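# Close the laptop without toppling the desk organiser

## Task

Shut the laptop lid fully, and make sure the desk organiser is still upright when you are done.

## Robot and tools

ROBOT. Two arms, left_arm and right_arm. Each has six revolute joints and a two-finger gripper, and each carries a fisheye wrist camera: cam_left_wrist and cam_right_wrist, both 672x504 pixels. Joint order for every arm, in every row and every per-joint list: waist, shoulder, elbow, wrist pitch, wrist yaw, wrist roll. Nominal joint ranges in radians: waist -2.618 to 3.054, shoulder 0.000 to 3.142, elbow 0.000 to 3.142, wrist pitch -1.571 to 1.571, wrist yaw -1.571 to 1.571, wrist roll -2.094 to 2.094. A real end may differ by up to 0.059 rad. A target more than 0.059 rad beyond an end, and farther out than the joint's current angle, gets the call refused. A target past the real end is clipped, and the result then says "joint sent to its limit".

FRAMES. Scene frame: origin at table-top height halfway between the two arms' nominal bases, +x pointing out over the table, +y toward left_arm, +z up. Calibrated bases in the scene frame: left_arm at (+0.033, +0.310, +0.033) m, right_arm at (-0.004, -0.280, +0.044) m, both almost unrotated with z up. Each arm reports its hand position (m) and quaternion (wxyz) in its own base frame. Fingers point along the gripper's +z and open along its y. end_effector_position is the point between the pads, roughly 1 cm short of the fingertips. Reported hand poses can be off by a few centimetres, more when stretched far.

THE ROW. Every command row holds 14 numbers, even when only one arm should move: left waist, shoulder, elbow, wrist pitch, wrist yaw, wrist roll, left opening, then the same seven for the right arm. Joint values are absolute target angles in radians, not offsets. Opening is an absolute setting from -1 (shut) to +1 (fully open). To leave an arm or gripper unchanged, repeat its current value from the Joint targets and Tool commands lines; writing 0 for an opening is a real command.

execute_actions. Argument actions: a list of actions; each action is a list of up to 15 rows, one row per 1/30 s control step. If an action has fewer than 15 rows, its final row is held for the remaining steps, so each action lasts 0.5 s. An empty list just returns the current state and images. Optional cameras: list of names; omitted, null or ["all"] gives every camera, [] gives none, an unknown name invalidates the call.

move. Argument target: one 14-number row or a list of up to 15 rows, all absolute joint angles. All joints of both arms travel in sync, so grippers trace curves; nothing avoids obstacles or the other arm. speed (rad/s, 0.01 to 12.57, default 0.5) caps the joint with the longest way to go; give one value or one per target. blend (rad) rounds corners at intermediate targets; 0 stops at each. opening_speed (per second on the -1..+1 scale, at least 0.2) ramps the fingers gradually. The first target's openings are sent at the start; later targets' openings are applied on arrival once everything rests. blocking=false returns after about 0.5 s while the move continues; a new move replaces it. A path takes at least 0.5 s; paths over 10 s fall short. The result adds a "move:" line: done, off_target (resting more than 0.035 rad from target), moving, held, or fault, possibly with limits=held. Faster moves and targets placed deeper past a contact press harder.

wait: seconds from 0 to 10; the arms hold their last command and a running move continues. stop: brakes a running move, needing some distance. zoom_image: camera (cam_left_wrist or cam_right_wrist) and region [x0, y0, x1, y1] in pixels of that camera's newest full image, at most 504 by 504. finished_scene: scene = the current scene's integer number; it ends the scene for good, and the lid must stay shut and the organiser upright with the robot not holding anything.

RESULT LINES. Joint positions: per arm six angles (rad) plus the finger-pad gap in metres (0.094 fully open). Joint velocities in rad/s and m/s; "within noise" means effectively still. Joint targets: what the joints are currently driven toward; resend these to hold still. Tool commands: present gripper commands. grip_measured: finger opening on the command scale, a little wide when empty. grip_effort_nm: gripper motor effort, negative closing, not a fingertip force. Joint torques in N m, positive toward larger angles; joints 1 to 3 wrap at ±28. "joint command not followed" means the clearance check changed or blocked some targets. execute_actions results also list joint angles at some steps. Camera calibration lines give intrinsics and poses; wrist images may lag a moving arm.

MOTION LIMITS. Per step a joint target can lead its measured angle by at most 0.339 rad (waist, shoulder, elbow) or 2.2 rad (wrist joints). If targets would shift a gripper over 200 mm from where it is, that arm's targets get scaled back. Far targets therefore need several actions, and tiny changes may not start.

AVOID. Knocking the organiser over or anything off the table. Slamming the lid: push it down slowly. Hard hits, strong presses, and any contact or gripping between the two arms, which can fail the task. Holding an arm stretched out or pushing toward unreachable poses: motors heat, a MOTOR HOT line appears at 75 °C, at 90 °C the arm folds up and idles, at 100 °C it collapses. The simulation keeps running while you compose replies, and loose objects may get small nudges.

Each tool is called after "Request:" as name(argument=value, ...) on one line, values as JSON.

## Session

Request:
execute_actions(actions=[])

Scene clock: 0.00 s.
left_arm: end_effector_position=(+0.2293, -0.1030, +0.1600) grip_measured=+1.000 grip_effort_nm=n/a end_effector_quat_wxyz=(+0.515, +0.064, +0.848, -0.104) | right_arm: end_effector_position=(+0.2763, +0.0748, +0.0900) grip_measured=+1.000 grip_effort_nm=n/a end_effector_quat_wxyz=(+0.374, +0.042, +0.909, +0.180)
Joint positions: left_arm=[-0.677 0.473 0.37 -0.396 -0.357 -0.312 0.094] | right_arm=[0.136 0.925 0.38 -0.187 -0.201 0.317 0.094]
Joint velocities: within noise
Joint torques (N m): no reading
Heat: left arm: 30 °C; right arm: 28 °C.
Joint targets: left_arm=[-0.677 0.467 0.377 -0.407 -0.362 -0.312] | right_arm=[0.136 0.919 0.388 -0.190 -0.201 0.315]
Tool commands: left_gripper/opening=+1.0 right_gripper/opening=+1.0

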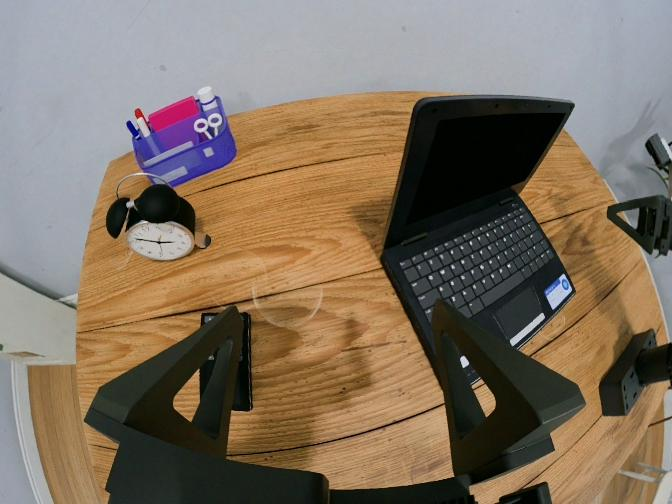

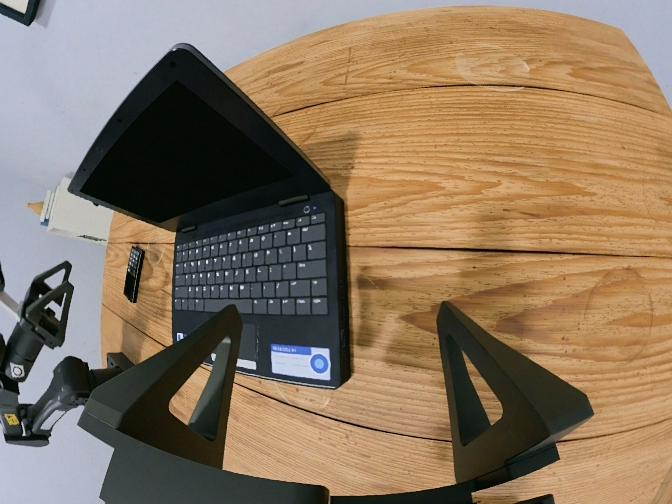

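Request:
move(target=[[-0.21,2.236,1.416,0.62,0.0,0.0,-1,0.136,0.919,0.388,-0.190,-0.201,0.315,1],[-0.21,2.236,1.416,0.62,1.1,0.0,-1,0.136,0.919,0.388,-0.190,-0.201,0.315,1]], speed=1.0)

Scene clock: 130.67 s.
left_arm: end_effector_position=(+0.4959, -0.2644, +0.1544) grip_measured=-0.992 grip_effort_nm=-0.432 end_effector_quat_wxyz=(+0.489, +0.387, +0.633, -0.458) | right_arm: end_effector_position=(+0.2763, +0.0748, +0.0900) grip_measured=+1.000 grip_effort_nm=0.032 end_effector_quat_wxyz=(+0.374, +0.042, +0.909, +0.180)
Joint positions: left_arm=[-0.207 2.223 1.392 0.612 1.084 -0.009 0] | right_arm=[0.136 0.925 0.38 -0.187 -0.201 0.317 0.094]
Joint torques (N m): left_arm=[-0.27 -10.81 8.96 1.89 0.21 0.11] | right_arm=[-0.01 -2.45 8.72 2.02 -0.08 -0.04]
Heat: left arm: 36 °C; right arm: 38 °C.
Joint targets: left_arm=[-0.210 2.236 1.416 0.620 1.100 0.000] | right_arm=[0.136 0.919 0.388 -0.190 -0.201 0.315]
move: done
camera_calibration:
cam_left_wrist: T_world_to_cam=[[-0.942589, -0.307182, 0.131015, 0.367293], [-0.294053, 0.577469, -0.761618, 0.450865], [0.158298, -0.756418, -0.634644, -0.0666255], [0, 0, 0, 1]] pos_world=[0.489332, -0.197932, 0.252983]

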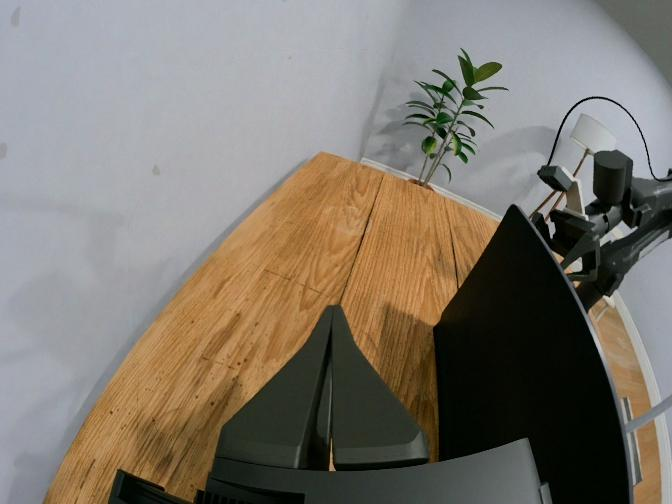

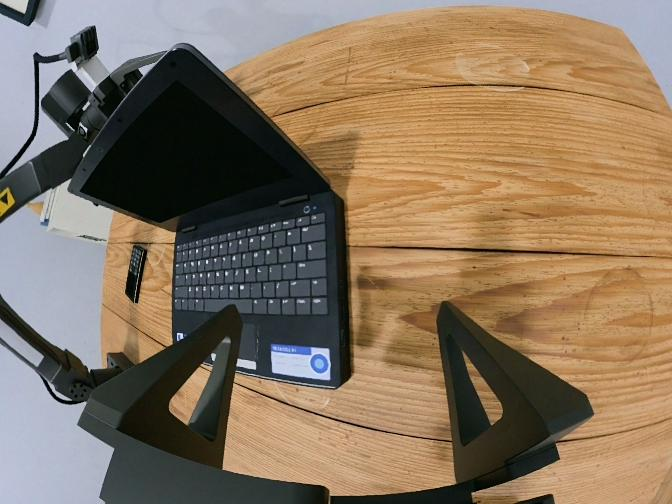

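Request:
move(target=[[-0.244,1.928,1.070,0.258,1.278,0.0,-1,0.136,0.919,0.388,-0.190,-0.201,0.315,1],[-0.306,1.726,0.717,0.509,1.226,0.0,-1,0.136,0.919,0.388,-0.190,-0.201,0.315,1]], speed=0.3, blend=0.05)

Scene clock: 162.17 s.
left_arm: end_effector_position=(+0.3046, -0.2629, +0.1379) grip_measured=-0.992 grip_effort_nm=-0.422 end_effector_quat_wxyz=(+0.347, +0.385, +0.662, -0.541) | right_arm: end_effector_position=(+0.2763, +0.0748, +0.0900) grip_measured=+1.000 grip_effort_nm=0.027 end_effector_quat_wxyz=(+0.374, +0.042, +0.909, +0.180)
Joint positions: left_arm=[-0.29 1.751 0.737 0.521 1.197 -0.009 0] | right_arm=[0.136 0.925 0.38 -0.187 -0.201 0.317 0.094]
Joint torques (N m): left_arm=[-1.35 -9.01 4.53 1.54 0.51 0.12] | right_arm=[-0.05 -2.41 8.79 2.03 -0.08 -0.05]
Heat: left arm: 35 °C; right arm: 39 °C.
Joint targets: left_arm=[-0.306 1.726 0.717 0.509 1.226 0.000] | right_arm=[0.136 0.919 0.388 -0.190 -0.201 0.315]
move: done
camera_calibration:
cam_left_wrist: T_world_to_cam=[[-0.913543, -0.139346, 0.382127, 0.190195], [-0.373048, 0.661441, -0.650639, 0.412082], [-0.162091, -0.736939, -0.656238, 0.0599212], [0, 0, 0, 1]] pos_world=[0.33719, -0.201907, 0.23476]

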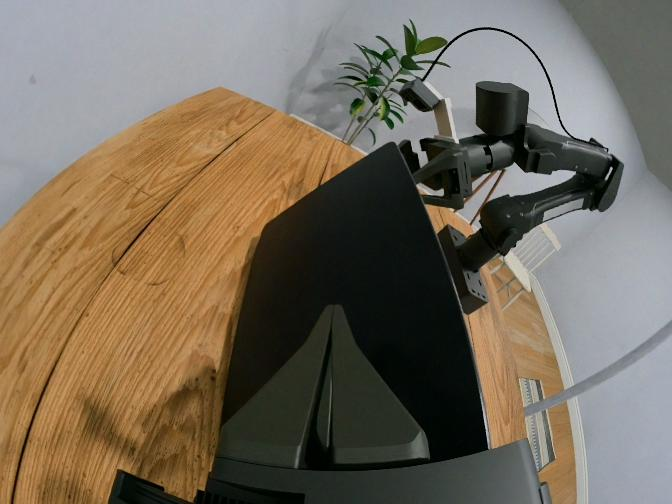

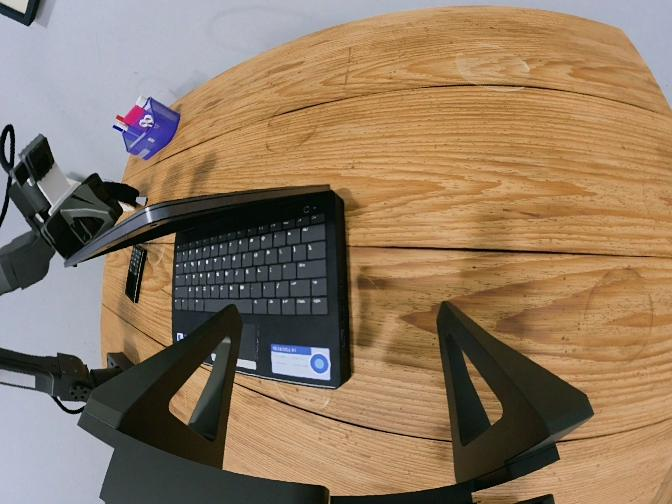

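Working well. Continue down.

Request:
move(target=[[-0.381,1.763,0.4185,0.894,1.153,0.0,-1,0.136,0.919,0.388,-0.190,-0.201,0.315,1],[-0.419,2.022,0.322,1.25,1.112,0.0,-1,0.136,0.919,0.388,-0.190,-0.201,0.315,1]], speed=0.3, blend=0.04)

Scene clock: 170.10 s.
left_arm: end_effector_position=(+0.2206, -0.2687, +0.0587) grip_measured=-0.992 grip_effort_nm=-0.422 end_effector_quat_wxyz=(+0.388, +0.436, +0.622, -0.522) | right_arm: end_effector_position=(+0.2746, +0.0729, +0.0874) grip_measured=+1.000 grip_effort_nm=0.027 end_effector_quat_wxyz=(+0.370, +0.043, +0.912, +0.175)
Joint positions: left_arm=[-0.41 1.991 0.344 1.292 1.108 0 0] | right_arm=[0.136 0.925 0.38 -0.2 -0.192 0.315 0.094]
Joint torques (N m): left_arm=[-0.79 -3.99 1.24 1.38 0.17 0.03] | right_arm=[-0.01 -2.37 8.72 2.15 -0.17 -0.02]
Heat: left arm: 34 °C; right arm: 40 °C.
Joint targets: left_arm=[-0.419 2.022 0.322 1.250 1.112 0.000] | right_arm=[0.136 0.919 0.388 -0.190 -0.201 0.315]
move: off_target (left_arm); left_arm: the wrist pitch is farthest, 0.042 rad from its target
camera_calibration:
cam_left_wrist: T_world_to_cam=[[-0.965578, -0.0969974, 0.24135, 0.173989], [-0.243254, 0.665334, -0.705803, 0.308589], [-0.0921175, -0.740217, -0.666028, -0.0256342], [0, 0, 0, 1]] pos_world=[0.240705, -0.207413, 0.158738]
cam_right_wrist: T_world_to_cam=[[0.0437088, -0.902885, -0.427654, 0.0945253], [-0.988452, 0.0230849, -0.149764, 0.312472], [0.145092, 0.429262, -0.89145, 0.11556], [0, 0, 0, 1]] pos_world=[0.287965, 0.0285266, 0.190237]

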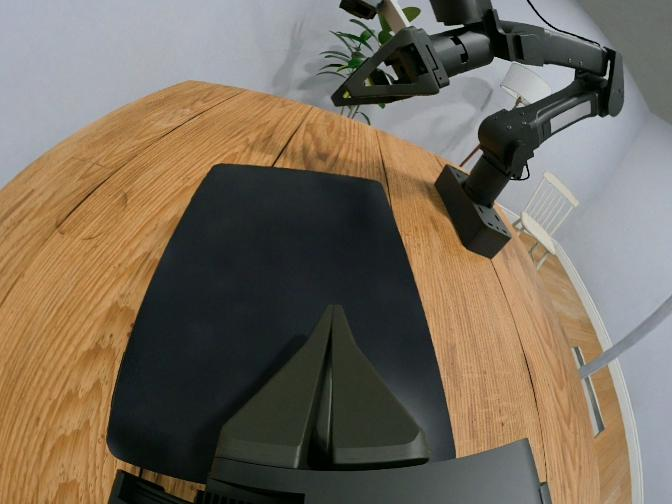

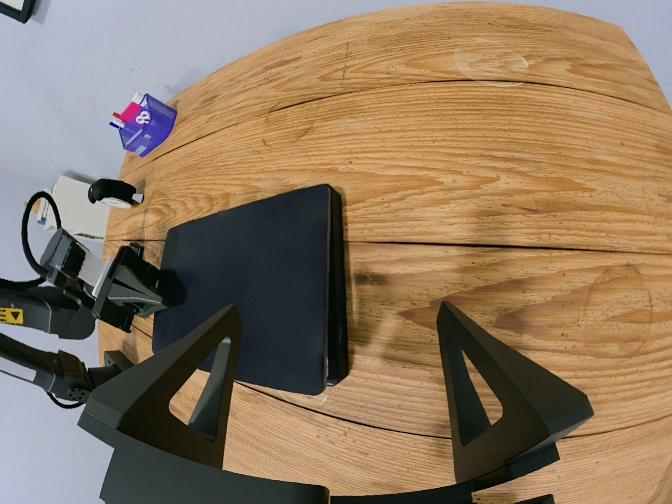

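Request:
move(target=[-0.419,2.145,0.336,1.36,1.112,0.0,-1,0.136,0.919,0.388,-0.190,-0.201,0.315,1], speed=0.2)

Request:
zoom_image(camera="cam_right_wrist", region=[130, 160, 370, 410])

Scene clock: 176.30 s.
left_arm: end_effector_position=(+0.2164, -0.2694, +0.0492) grip_measured=-0.992 grip_effort_nm=-0.413 end_effector_quat_wxyz=(+0.396, +0.448, +0.605, -0.525) | right_arm: end_effector_position=(+0.2747, +0.0729, +0.0875) grip_measured=+1.000 grip_effort_nm=0.027 end_effector_quat_wxyz=(+0.370, +0.043, +0.911, +0.175)
Joint positions: left_arm=[-0.412 2.096 0.344 1.434 1.129 0.003 0] | right_arm=[0.136 0.925 0.38 -0.199 -0.192 0.315 0.094]
Joint torques (N m): left_arm=[-0.59 -3.02 1.72 1.06 -0.03 0] | right_arm=[-0.01 -2.4 8.69 2.14 -0.15 -0.02]
Heat: left arm: 33 °C; right arm: 40 °C.
Joint targets: left_arm=[-0.419 2.145 0.336 1.360 1.112 0.000] | right_arm=[0.136 0.919 0.388 -0.190 -0.201 0.315]
move: off_target (left_arm); left_arm: the wrist pitch is farthest, 0.074 rad from its target
camera_calibration:
cam_left_wrist: T_world_to_cam=[[-0.974864, -0.0704926, 0.211356, 0.182851], [-0.204972, 0.655593, -0.726763, 0.29149], [-0.0873321, -0.751817, -0.653563, -0.0377122], [0, 0, 0, 1]] pos_world=[0.234709, -0.206562, 0.14855]
cam_right_wrist: T_world_to_cam=[[0.0438862, -0.902879, -0.427649, 0.0945155], [-0.988385, 0.023101, -0.150202, 0.312551], [0.145494, 0.429274, -0.891379, 0.115519], [0, 0, 0, 1]] pos_world=[0.287965, 0.0285266, 0.190336]

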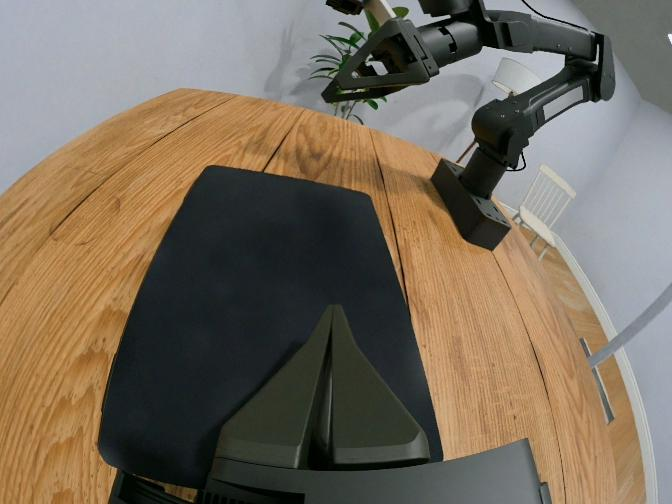

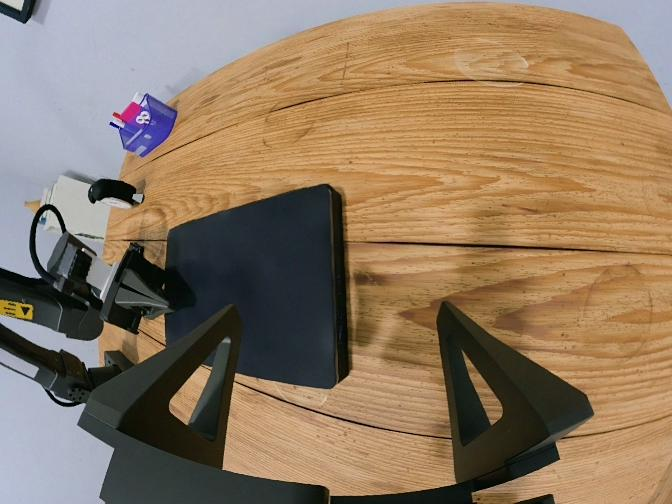

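Scaled by 2.016 from the camera's 672x504 image, which has a finer 960x720 frame.

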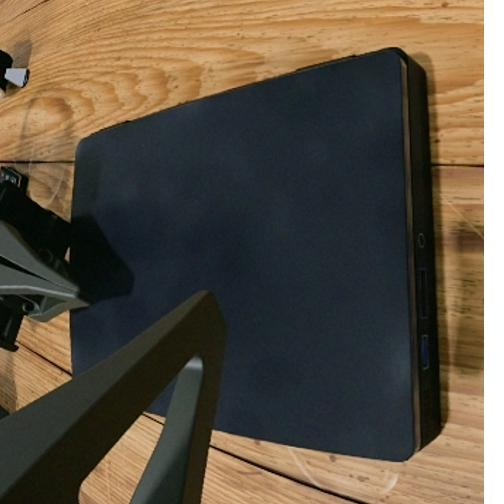

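Request:
move(target=[[-0.419,2.18,0.336,1.36,1.112,0.0,-1,0.136,0.919,0.388,-0.190,-0.201,0.315,1],[-0.419,1.763,0.4185,0.894,1.153,0.0,-1,0.136,0.919,0.388,-0.190,-0.201,0.315,1]], speed=[0.2,0.5])

Request:
zoom_image(camera="cam_right_wrist", region=[130, 160, 370, 410])

Scene clock: 187.53 s.
left_arm: end_effector_position=(+0.2207, -0.2719, +0.0826) grip_measured=-0.992 grip_effort_nm=-0.413 end_effector_quat_wxyz=(+0.338, +0.422, +0.646, -0.539) | right_arm: end_effector_position=(+0.2747, +0.0730, +0.0875) grip_measured=+1.000 grip_effort_nm=0.022 end_effector_quat_wxyz=(+0.370, +0.043, +0.911, +0.175)
Joint positions: left_arm=[-0.412 1.78 0.405 0.906 1.136 -0.002 0] | right_arm=[0.136 0.925 0.38 -0.199 -0.192 0.315 0.094]
Joint torques (N m): left_arm=[-0.61 -7.09 5.61 1.59 0.37 0.04] | right_arm=[-0.03 -2.4 8.72 2.13 -0.16 -0.03]
Heat: left arm: 32 °C; right arm: 40 °C.
Joint targets: left_arm=[-0.419 1.763 0.419 0.894 1.153 0.000] | right_arm=[0.136 0.919 0.388 -0.190 -0.201 0.315]
move: done
camera_calibration:
cam_left_wrist: T_world_to_cam=[[-0.935947, -0.0809875, 0.342702, 0.157462], [-0.29906, 0.696628, -0.652129, 0.344047], [-0.185922, -0.712846, -0.676227, 0.0169066], [0, 0, 0, 1]] pos_world=[0.25341, -0.214869, 0.181833]
cam_right_wrist: T_world_to_cam=[[0.0441119, -0.902745, -0.427908, 0.0945858], [-0.988405, 0.0228548, -0.150108, 0.312543], [0.145289, 0.429568, -0.89127, 0.115506], [0, 0, 0, 1]] pos_world=[0.287965, 0.0286261, 0.190336]

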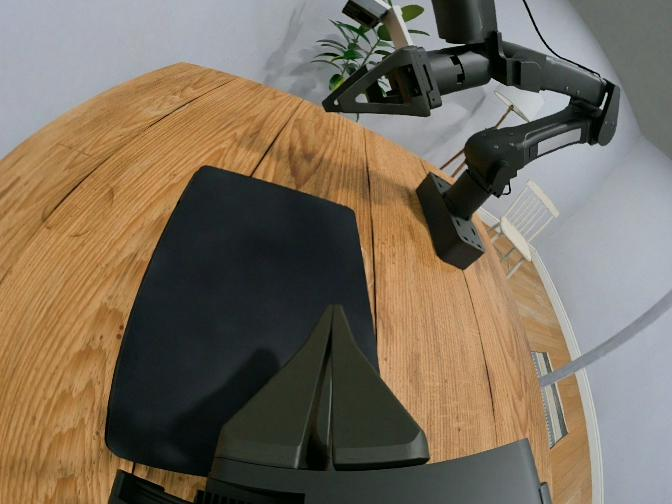

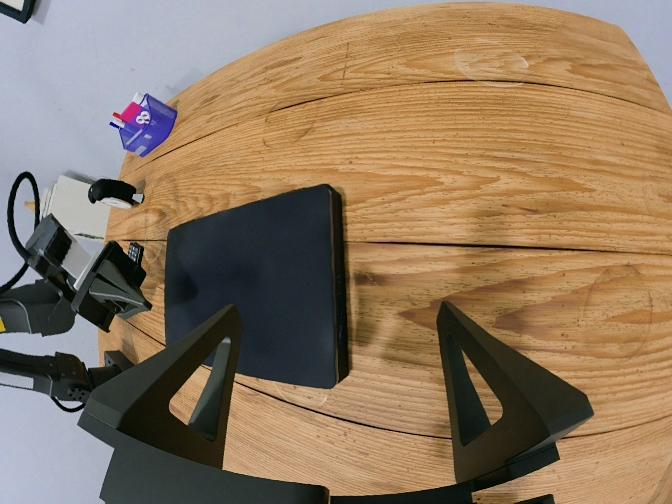

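Scaled by 2.016 from the camera's 672x504 image, which has a finer 960x720 frame.

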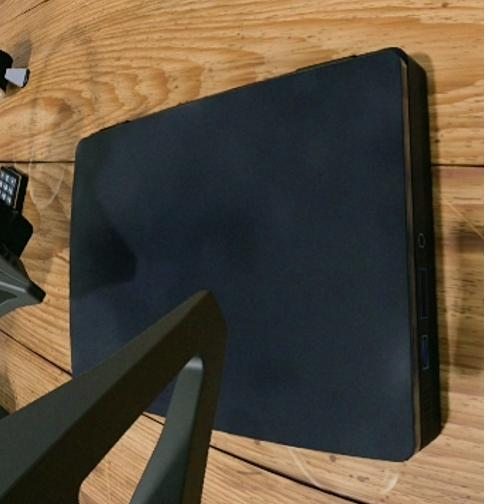

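Request:
finished_scene(scene=1)

The scene is finished: the task was done.


## Next scene

The same job, from a new start.

Request:
execute_actions(actions=[])

Scene clock: 0.00 s.
left_arm: end_effector_position=(+0.1424, -0.1575, +0.2161) grip_measured=+1.000 grip_effort_nm=n/a end_effector_quat_wxyz=(+0.351, +0.083, +0.896, -0.258) | right_arm: end_effector_position=(+0.2263, +0.2441, +0.1595) grip_measured=+1.000 grip_effort_nm=n/a end_effector_quat_wxyz=(+0.455, +0.079, +0.878, +0.125)
Joint positions: left_arm=[-1.057 0.557 0.784 -0.923 -0.258 -0.751 0.094] | right_arm=[1.213 1.278 0.809 -0.449 0.797 1.108 0.094]
Joint velocities: within noise
Joint torques (N m): no reading
Heat: left arm: 28 °C; right arm: 28 °C.
Joint targets: left_arm=[-1.057 0.551 0.788 -0.940 -0.265 -0.748] | right_arm=[1.213 1.272 0.818 -0.456 0.809 1.106]
Tool commands: left_gripper/opening=+1.0 right_gripper/opening=+1.0
camera_calibration:
cam_left_wrist: T_world_to_cam=[[-0.360233, -0.869981, 0.336698, -0.157225], [-0.927251, 0.294401, -0.231375, 0.263157], [0.102167, -0.395553, -0.912743, 0.234172], [0, 0, 0, 1]] pos_world=[0.16345, -0.121629, 0.327564]
cam_right_wrist: T_world_to_cam=[[-0.0148438, -0.929255, -0.369141, 0.292399], [-0.939448, 0.139372, -0.31307, 0.258036], [0.34237, 0.342142, -0.875055, 0.0873544], [0, 0, 0, 1]] pos_world=[0.216844, 0.205863, 0.26516]

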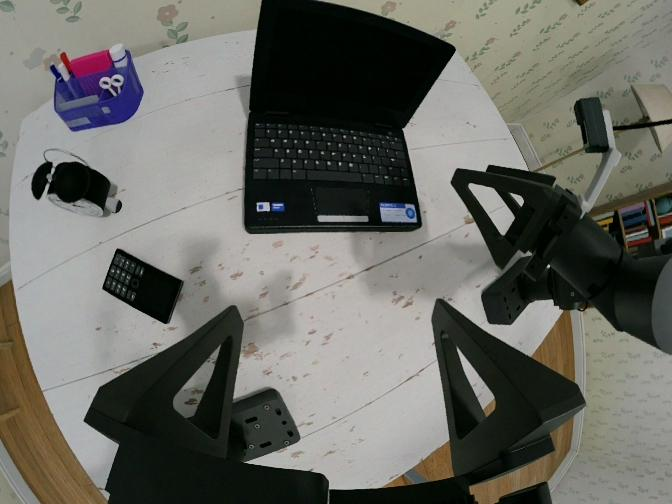

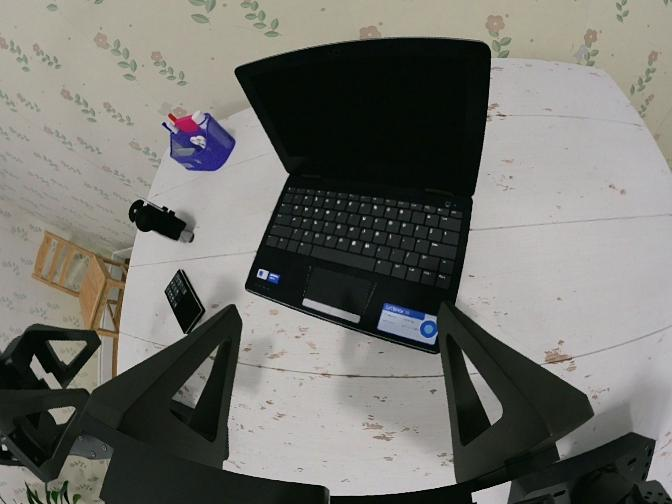

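Request:
move(target=[[-1.057,0.551,0.788,-0.940,-0.265,-0.748,1,-0.15,0.718,0.455,-0.637,0,0,-1],[-1.057,0.551,0.788,-0.940,-0.265,-0.748,1,-0.154,2.264,1.404,0.61,0,0,-1],[-1.057,0.551,0.788,-0.940,-0.265,-0.748,1,-0.154,2.264,1.404,0.61,-0.7,0,-1]], speed=1.0, blend=0.08)

Scene clock: 114.37 s.
left_arm: end_effector_position=(+0.1424, -0.1575, +0.2161) grip_measured=+1.000 grip_effort_nm=-0.017 end_effector_quat_wxyz=(+0.351, +0.083, +0.896, -0.258) | right_arm: end_effector_position=(+0.6007, +0.0261, +0.1201) grip_measured=-0.996 grip_effort_nm=-0.193 end_effector_quat_wxyz=(+0.587, -0.144, +0.763, +0.229)
Joint positions: left_arm=[-1.057 0.557 0.784 -0.923 -0.258 -0.751 0.094] | right_arm=[-0.148 2.25 1.381 0.6 -0.688 0.011 0]
Joint torques (N m): left_arm=[-0.13 1.28 7.34 1.76 -0.18 0.05] | right_arm=[-0.62 -13.53 9.17 2.29 -0.22 -0.12]
Heat: left arm: 33 °C; right arm: 35 °C.
Joint targets: left_arm=[-1.057 0.551 0.788 -0.940 -0.265 -0.748] | right_arm=[-0.154 2.264 1.404 0.610 -0.700 0.000]
move: done
camera_calibration:
cam_left_wrist: T_world_to_cam=[[-0.360233, -0.869981, 0.336698, -0.157225], [-0.927251, 0.294401, -0.231375, 0.263157], [0.102167, -0.395553, -0.912743, 0.234172], [0, 0, 0, 1]] pos_world=[0.16345, -0.121629, 0.327564]
cam_right_wrist: T_world_to_cam=[[0.516241, -0.818896, -0.250806, -0.255293], [-0.706662, -0.241834, -0.66494, 0.540198], [0.483863, 0.520504, -0.703528, -0.110977], [0, 0, 0, 1]] pos_world=[0.567228, -0.0206559, 0.217095]

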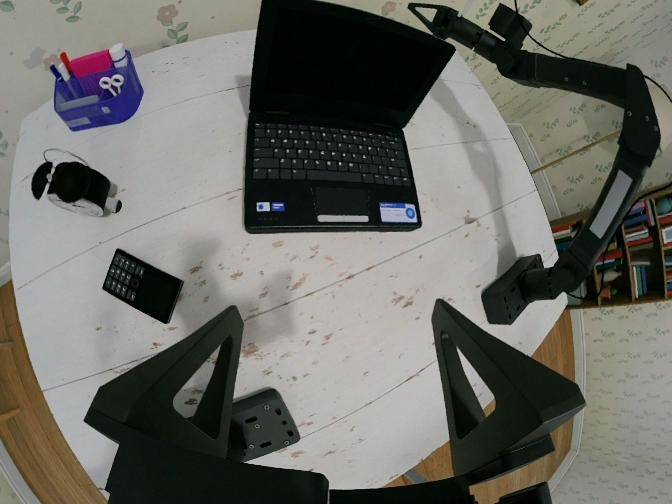

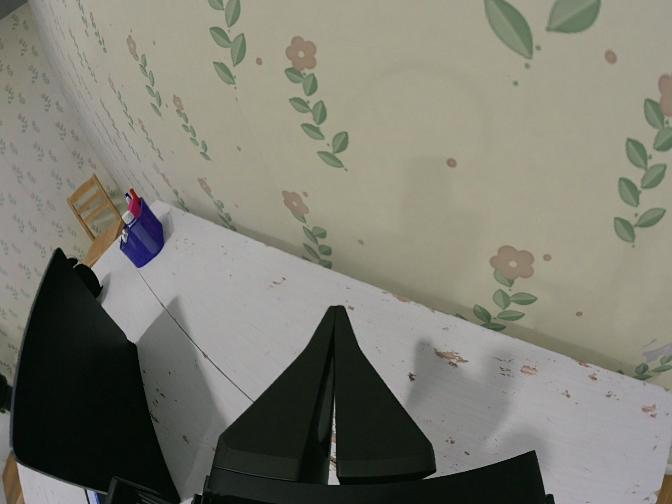

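Request:
move(target=[[-1.057,0.551,0.788,-0.940,-0.265,-0.748,1,0.005,2.152,1.239,0.363,-1.24,0,-1],[-1.057,0.551,0.788,-0.940,-0.265,-0.748,1,0.082,1.881,0.896,0.485,-1.164,0,-1],[-1.057,0.551,0.788,-0.940,-0.265,-0.748,1,0.18,1.774,0.587,0.737,-1.069,0,-1]], speed=[0.6,0.3,0.3], blend=0.04)

Scene clock: 153.67 s.
left_arm: end_effector_position=(+0.1424, -0.1575, +0.2161) grip_measured=+1.000 grip_effort_nm=-0.017 end_effector_quat_wxyz=(+0.351, +0.083, +0.896, -0.258) | right_arm: end_effector_position=(+0.3382, +0.2112, +0.0974) grip_measured=-0.996 grip_effort_nm=-0.193 end_effector_quat_wxyz=(+0.420, -0.320, +0.713, +0.461)
Joint positions: left_arm=[-1.057 0.557 0.784 -0.923 -0.258 -0.751 0.094] | right_arm=[0.157 1.803 0.601 0.738 -1.05 0 0]
Joint torques (N m): left_arm=[-0.13 1.26 7.34 1.76 -0.18 0.05] | right_arm=[1.94 -11.51 4.21 1.93 -0.41 -0.04]
Heat: left arm: 33 °C; right arm: 40 °C.
Joint targets: left_arm=[-1.057 0.551 0.788 -0.940 -0.265 -0.748] | right_arm=[0.180 1.774 0.587 0.737 -1.069 0.000]
move: done
camera_calibration:
cam_left_wrist: T_world_to_cam=[[-0.360233, -0.869981, 0.336698, -0.157225], [-0.927251, 0.294401, -0.231375, 0.263157], [0.102167, -0.395553, -0.912743, 0.234172], [0, 0, 0, 1]] pos_world=[0.16345, -0.121629, 0.327564]
cam_right_wrist: T_world_to_cam=[[0.83011, -0.321057, -0.455895, -0.165216], [-0.55262, -0.582723, -0.595857, 0.397612], [-0.0743563, 0.746563, -0.661147, 0.0406401], [0, 0, 0, 1]] pos_world=[0.359897, 0.148314, 0.188468]

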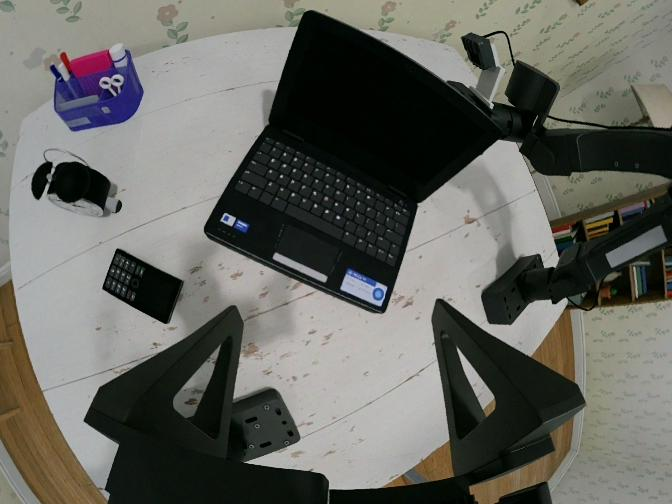

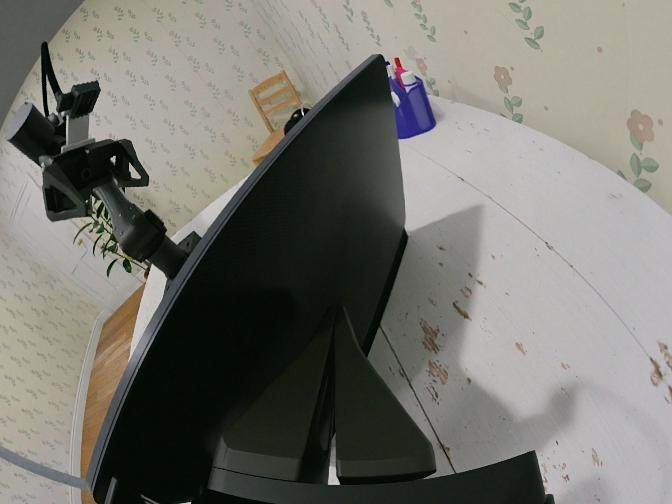

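Request:
move(target=[[-0.2,0.551,0.788,-0.940,-0.265,-0.748,1,0.157,1.694,0.685,0.759,-0.874,0,-1]], speed=0.6)

Scene clock: 208.13 s.
left_arm: end_effector_position=(+0.2123, +0.0030, +0.2160) grip_measured=+1.000 grip_effort_nm=-0.022 end_effector_quat_wxyz=(+0.426, -0.294, +0.851, -0.090) | right_arm: end_effector_position=(+0.3801, +0.2022, +0.1392) grip_measured=-0.996 grip_effort_nm=-0.198 end_effector_quat_wxyz=(+0.505, -0.309, +0.708, +0.386)
Joint positions: left_arm=[-0.206 0.557 0.784 -0.923 -0.257 -0.751 0.094] | right_arm=[0.162 1.724 0.664 0.753 -0.879 0 0]
Joint torques (N m): left_arm=[0.42 1.26 7.34 1.76 -0.2 0.05] | right_arm=[-0.43 -11.62 8.12 2.15 -0.08 -0.03]
Heat: left arm: 34 °C; right arm: 37 °C.
Joint targets: left_arm=[-0.200 0.551 0.788 -0.940 -0.265 -0.748] | right_arm=[0.157 1.694 0.685 0.759 -0.874 0.000]
move: done
camera_calibration:
cam_left_wrist: T_world_to_cam=[[0.415664, -0.844697, 0.337209, -0.157334], [-0.833326, -0.502246, -0.230903, 0.263033], [0.364405, -0.185027, -0.912674, 0.234117], [0, 0, 0, 1]] pos_world=[0.199277, 0.0425257, 0.327462]
cam_right_wrist: T_world_to_cam=[[0.831934, -0.464361, -0.303734, -0.176729], [-0.534419, -0.5233, -0.663742, 0.430922], [0.149271, 0.714511, -0.683515, 0.00269035], [0, 0, 0, 1]] pos_world=[0.376918, 0.141514, 0.234181]

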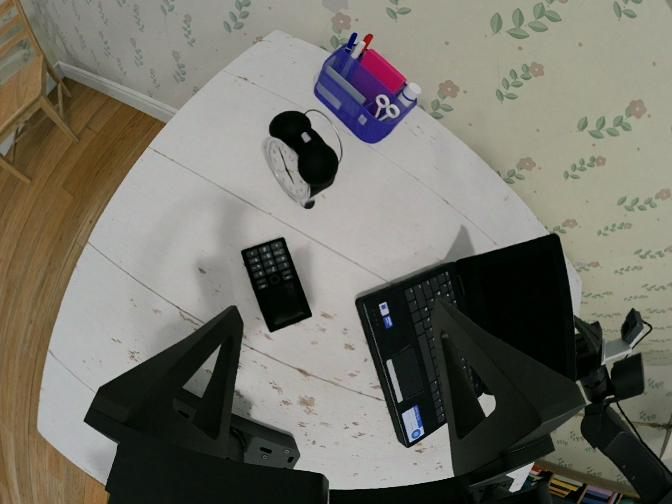

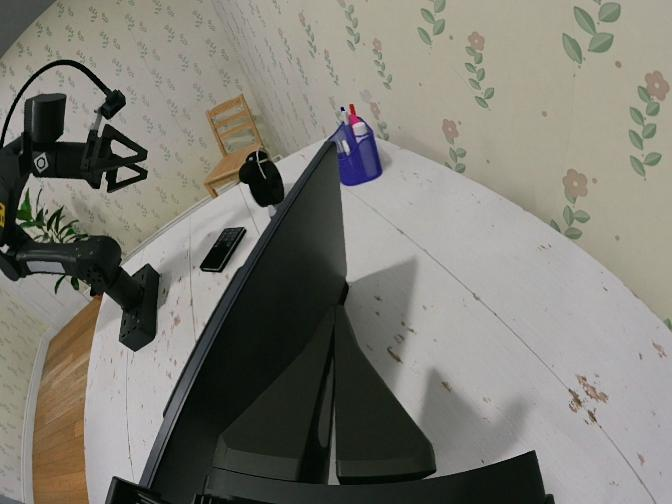

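Request:
move(target=[[-0.2,0.551,0.788,-0.940,-0.265,-0.748,1,0.157,1.67,0.70,0.759,-0.874,0,-1],[-0.2,0.551,0.788,-0.940,-0.265,-0.748,1,0.363,1.535,0.58,0.755,-0.674,0,-1]], speed=0.2)

Scene clock: 227.90 s.
left_arm: end_effector_position=(+0.2123, +0.0030, +0.2160) grip_measured=+1.000 grip_effort_nm=-0.017 end_effector_quat_wxyz=(+0.426, -0.294, +0.851, -0.090) | right_arm: end_effector_position=(+0.3524, +0.2423, +0.1723) grip_measured=-0.996 grip_effort_nm=-0.198 end_effector_quat_wxyz=(+0.546, -0.326, +0.688, +0.349)
Joint positions: left_arm=[-0.206 0.557 0.784 -0.923 -0.257 -0.751 0.094] | right_arm=[0.342 1.562 0.595 0.763 -0.658 0 0]
Joint torques (N m): left_arm=[0.39 1.28 7.32 1.76 -0.2 0.06] | right_arm=[1.78 -10.04 5.39 2.13 -0.22 -0.04]
Heat: left arm: 34 °C; right arm: 40 °C.
Joint targets: left_arm=[-0.200 0.551 0.788 -0.940 -0.265 -0.748] | right_arm=[0.363 1.535 0.580 0.755 -0.674 0.000]
move: done
camera_calibration:
cam_left_wrist: T_world_to_cam=[[0.415664, -0.844697, 0.337209, -0.157334], [-0.833326, -0.502246, -0.230903, 0.263033], [0.364405, -0.185027, -0.912674, 0.234117], [0, 0, 0, 1]] pos_world=[0.199277, 0.0425257, 0.327462]
cam_right_wrist: T_world_to_cam=[[0.844182, -0.499868, -0.193618, -0.139601], [-0.473381, -0.525679, -0.706804, 0.445536], [0.251528, 0.688326, -0.680397, -0.0294796], [0, 0, 0, 1]] pos_world=[0.336172, 0.184718, 0.267819]

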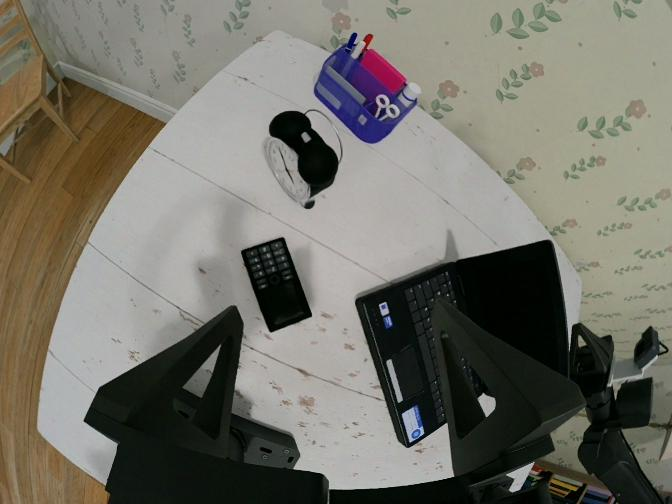

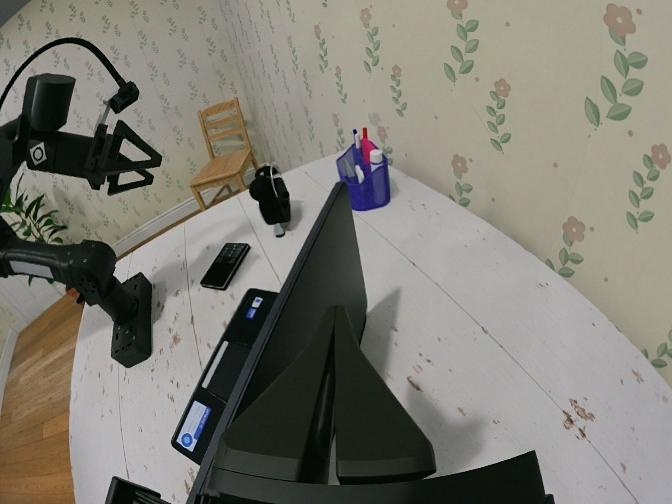

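Request:
move(target=[[-0.2,0.551,0.788,-0.940,-0.265,-0.748,1,0.579,1.545,0.479,0.886,-0.461,0,-1],[-0.2,0.551,0.788,-0.940,-0.265,-0.748,1,0.841,1.658,0.412,1.086,-0.203,0,-1]], speed=0.25, blend=0.03)

Scene clock: 238.30 s.
left_arm: end_effector_position=(+0.2123, +0.0030, +0.2160) grip_measured=+1.000 grip_effort_nm=-0.012 end_effector_quat_wxyz=(+0.426, -0.294, +0.851, -0.090) | right_arm: end_effector_position=(+0.2585, +0.3356, +0.1398) grip_measured=-0.996 grip_effort_nm=-0.198 end_effector_quat_wxyz=(+0.569, -0.362, +0.659, +0.333)
Joint positions: left_arm=[-0.206 0.557 0.784 -0.923 -0.257 -0.751 0.094] | right_arm=[0.827 1.64 0.422 1.083 -0.203 0 0]
Joint torques (N m): left_arm=[0.42 1.29 7.32 1.76 -0.19 0.05] | right_arm=[1.17 -5.52 4.74 2.37 -0.03 -0.03]
Heat: left arm: 34 °C; right arm: 40 °C.
Joint targets: left_arm=[-0.200 0.551 0.788 -0.940 -0.265 -0.748] | right_arm=[0.841 1.658 0.412 1.086 -0.203 0.000]
move: done
camera_calibration:
cam_left_wrist: T_world_to_cam=[[0.415664, -0.844697, 0.337209, -0.157334], [-0.833326, -0.502246, -0.230903, 0.263033], [0.364405, -0.185027, -0.912674, 0.234117], [0, 0, 0, 1]] pos_world=[0.199277, 0.0425257, 0.327462]
cam_right_wrist: T_world_to_cam=[[0.875767, -0.472958, -0.096661, -0.0507799], [-0.383531, -0.560105, -0.734293, 0.419376], [0.293149, 0.680142, -0.671915, -0.101287], [0, 0, 0, 1]] pos_world=[0.235007, 0.279767, 0.23498]

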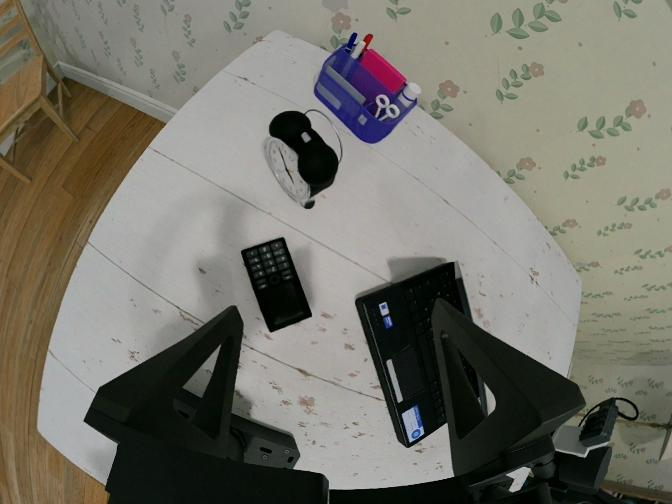

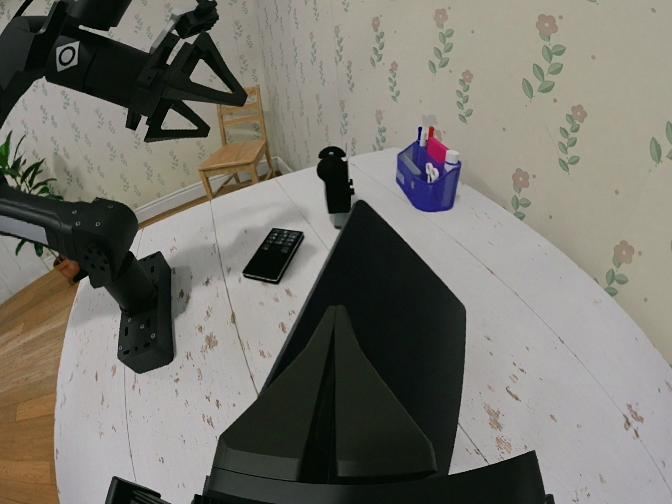

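Request:
move(target=[[-0.2,0.551,0.788,-0.940,-0.265,-0.748,1,1.016,1.89,0.414,1.226,-0.03,0,-1],[-0.2,0.551,0.788,-0.940,-0.265,-0.748,1,1.052,2.0,0.475,1.125,0,0,-1],[-0.2,0.551,0.788,-0.940,-0.265,-0.748,1,1.052,2.103,0.482,1.221,0,0,-1]], speed=0.25, blend=0.03)

Request:
zoom_image(camera="cam_left_wrist", region=[320, 230, 570, 480])

Scene clock: 251.07 s.
left_arm: end_effector_position=(+0.2123, +0.0030, +0.2160) grip_measured=+1.000 grip_effort_nm=-0.017 end_effector_quat_wxyz=(+0.426, -0.294, +0.851, -0.090) | right_arm: end_effector_position=(+0.2152, +0.3755, +0.0142) grip_measured=-0.996 grip_effort_nm=-0.198 end_effector_quat_wxyz=(+0.489, -0.413, +0.712, +0.287)
Joint positions: left_arm=[-0.206 0.557 0.784 -0.923 -0.257 -0.751 0.094] | right_arm=[1.044 2.077 0.476 1.236 -0.011 0 0]
Joint torques (N m): left_arm=[0.42 1.26 7.32 1.76 -0.2 0.05] | right_arm=[0.7 -6.93 3.9 2.16 0.11 -0.02]
Heat: left arm: 34 °C; right arm: 42 °C.
Joint targets: left_arm=[-0.200 0.551 0.788 -0.940 -0.265 -0.748] | right_arm=[1.052 2.103 0.482 1.221 0.000 0.000]
move: done
camera_calibration:
cam_left_wrist: T_world_to_cam=[[0.415664, -0.844697, 0.337209, -0.157334], [-0.833326, -0.502246, -0.230903, 0.263033], [0.364405, -0.185027, -0.912674, 0.234117], [0, 0, 0, 1]] pos_world=[0.199277, 0.0425257, 0.327462]
cam_right_wrist: T_world_to_cam=[[0.880728, -0.466398, -0.0824129, -0.00983044], [-0.428234, -0.709843, -0.55923, 0.396244], [0.202324, 0.527821, -0.824906, -0.121261], [0, 0, 0, 1]] pos_world=[0.202877, 0.34069, 0.120752]

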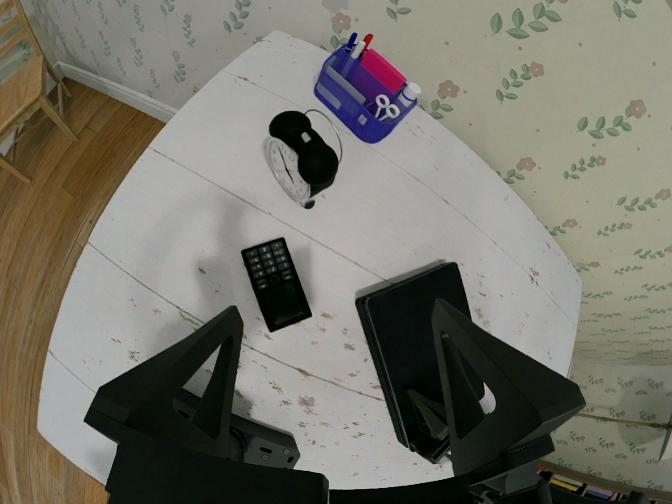

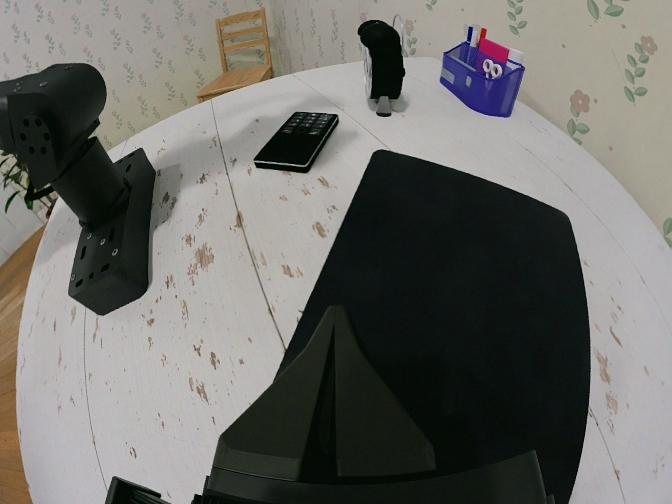

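Scaled by 2.016 from the camera's 672x504 image, which has a finer 960x720 frame.

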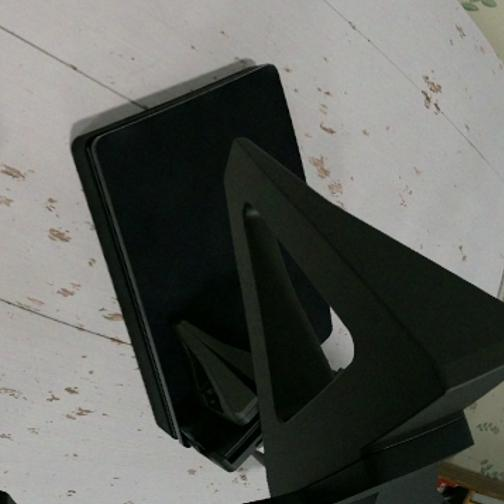

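Request:
move(target=[[-0.2,0.551,0.788,-0.940,-0.265,-0.748,1,1.052,2.2,0.496,1.304,0,0,-1]], speed=0.2)

Request:
zoom_image(camera="cam_left_wrist", region=[320, 230, 570, 480])

Scene clock: 257.33 s.
left_arm: end_effector_position=(+0.2123, +0.0030, +0.2160) grip_measured=+1.000 grip_effort_nm=-0.012 end_effector_quat_wxyz=(+0.426, -0.294, +0.851, -0.090) | right_arm: end_effector_position=(+0.2176, +0.3797, +0.0088) grip_measured=-0.996 grip_effort_nm=-0.198 end_effector_quat_wxyz=(+0.505, -0.407, +0.702, +0.295)
Joint positions: left_arm=[-0.206 0.557 0.784 -0.923 -0.257 -0.751 0.094] | right_arm=[1.044 2.165 0.489 1.354 -0.011 0 0]
Joint torques (N m): left_arm=[0.39 1.29 7.32 1.77 -0.19 0.06] | right_arm=[0.72 -6.52 3.49 1.9 0.1 -0.03]
Heat: left arm: 34 °C; right arm: 41 °C.
Joint targets: left_arm=[-0.200 0.551 0.788 -0.940 -0.265 -0.748] | right_arm=[1.052 2.200 0.496 1.304 0.000 0.000]
move: off_target (right_arm); right_arm: the wrist pitch is farthest, 0.050 rad from its target
camera_calibration:
cam_left_wrist: T_world_to_cam=[[0.415664, -0.844697, 0.337209, -0.157334], [-0.833326, -0.502246, -0.230903, 0.263033], [0.364405, -0.185027, -0.912674, 0.234117], [0, 0, 0, 1]] pos_world=[0.199277, 0.0425257, 0.327462]
cam_right_wrist: T_world_to_cam=[[0.882357, -0.463562, -0.0809663, -0.0119587], [-0.416153, -0.688345, -0.594136, 0.386723], [0.219686, 0.557935, -0.800279, -0.143846], [0, 0, 0, 1]] pos_world=[0.203089, 0.340912, 0.113681]

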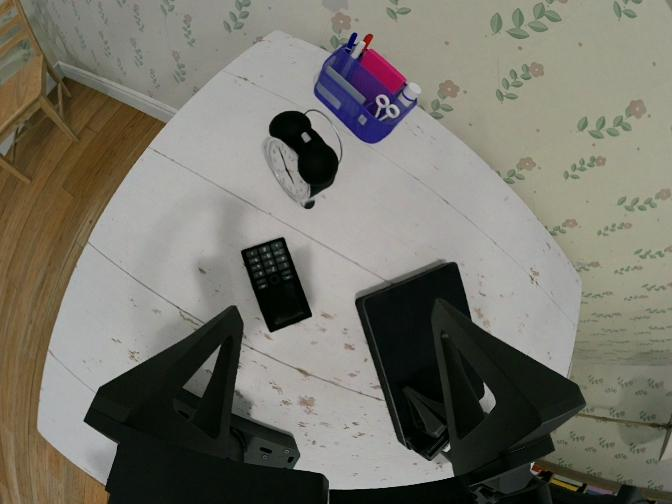

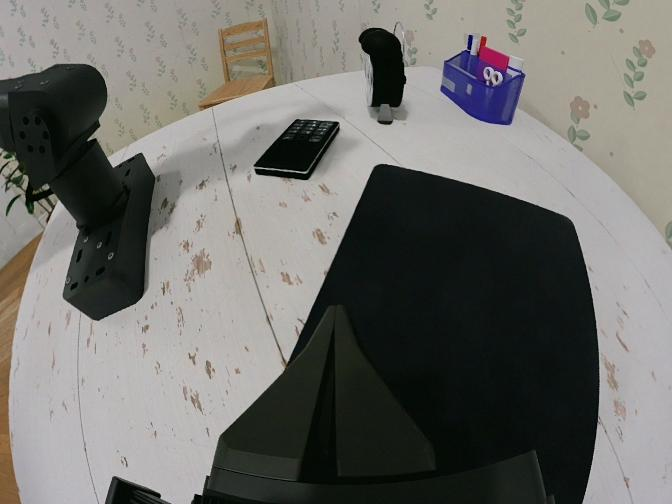

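Scaled by 2.016 from the camera's 672x504 image, which has a finer 960x720 frame.

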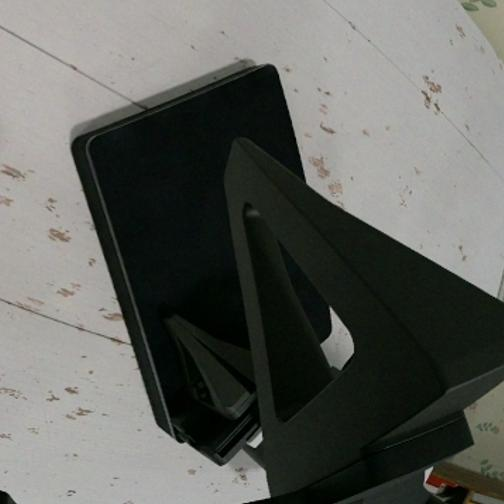

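Request:
move(target=[[-0.2,0.551,0.788,-0.940,-0.265,-0.748,1,1.052,2.235,0.496,1.304,0,0,-1],[-0.2,0.551,0.788,-0.940,-0.265,-0.748,1,1.0,1.6,0.6,0.6,0,0,-1]], speed=[0.2,0.6])

Request:
zoom_image(camera="cam_left_wrist", region=[320, 230, 570, 480])

Scene clock: 268.67 s.
left_arm: end_effector_position=(+0.2123, +0.0030, +0.2160) grip_measured=+1.000 grip_effort_nm=-0.017 end_effector_quat_wxyz=(+0.426, -0.294, +0.851, -0.090) | right_arm: end_effector_position=(+0.2302, +0.3697, +0.0988) grip_measured=-0.996 grip_effort_nm=-0.193 end_effector_quat_wxyz=(+0.472, -0.408, +0.735, +0.265)
Joint positions: left_arm=[-0.206 0.557 0.784 -0.923 -0.257 -0.751 0.094] | right_arm=[1.008 1.621 0.582 0.612 -0.009 0.001 0]
Joint torques (N m): left_arm=[0.4 1.29 7.32 1.76 -0.2 0.05] | right_arm=[-0.69 -9.81 8.03 2.16 0.1 -0.05]
Heat: left arm: 34 °C; right arm: 41 °C.
Joint targets: left_arm=[-0.200 0.551 0.788 -0.940 -0.265 -0.748] | right_arm=[1.000 1.600 0.600 0.600 0.000 0.000]
move: done
camera_calibration:
cam_left_wrist: T_world_to_cam=[[0.415664, -0.844697, 0.337209, -0.157334], [-0.833326, -0.502246, -0.230903, 0.263033], [0.364405, -0.185027, -0.912674, 0.234117], [0, 0, 0, 1]] pos_world=[0.199277, 0.0425257, 0.327462]
cam_right_wrist: T_world_to_cam=[[0.859502, -0.504012, -0.085018, 0.000228585], [-0.472864, -0.720925, -0.506623, 0.455008], [0.194053, 0.475646, -0.857965, -0.0270178], [0, 0, 0, 1]] pos_world=[0.220203, 0.340993, 0.207357]

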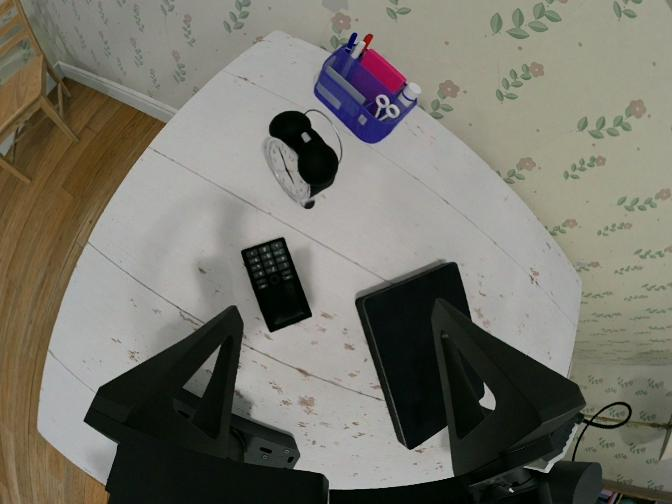

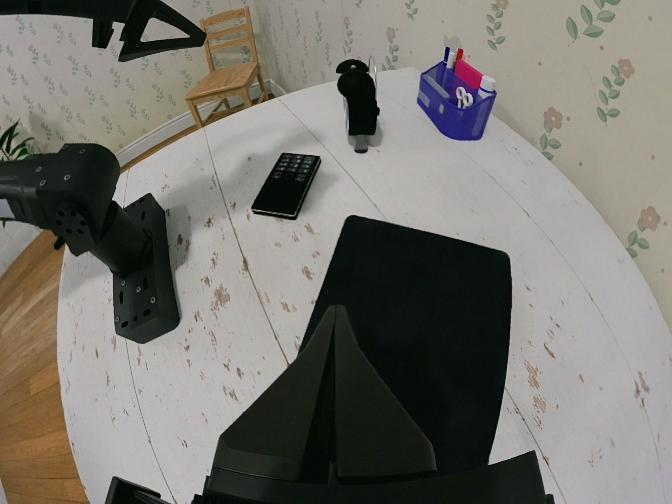

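Scaled by 2.016 from the camera's 672x504 image, which has a finer 960x720 frame.

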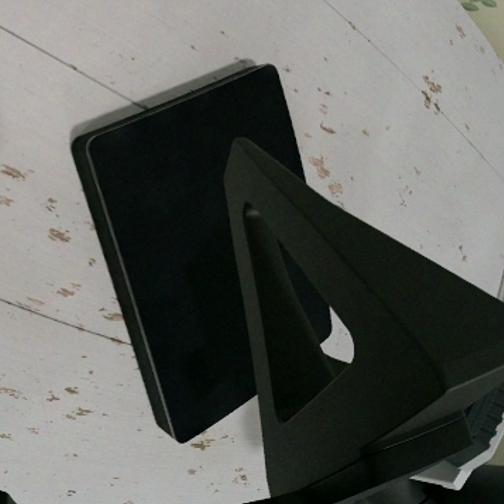

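Request:
finished_scene(scene=2)

The scene is finished: the task was done.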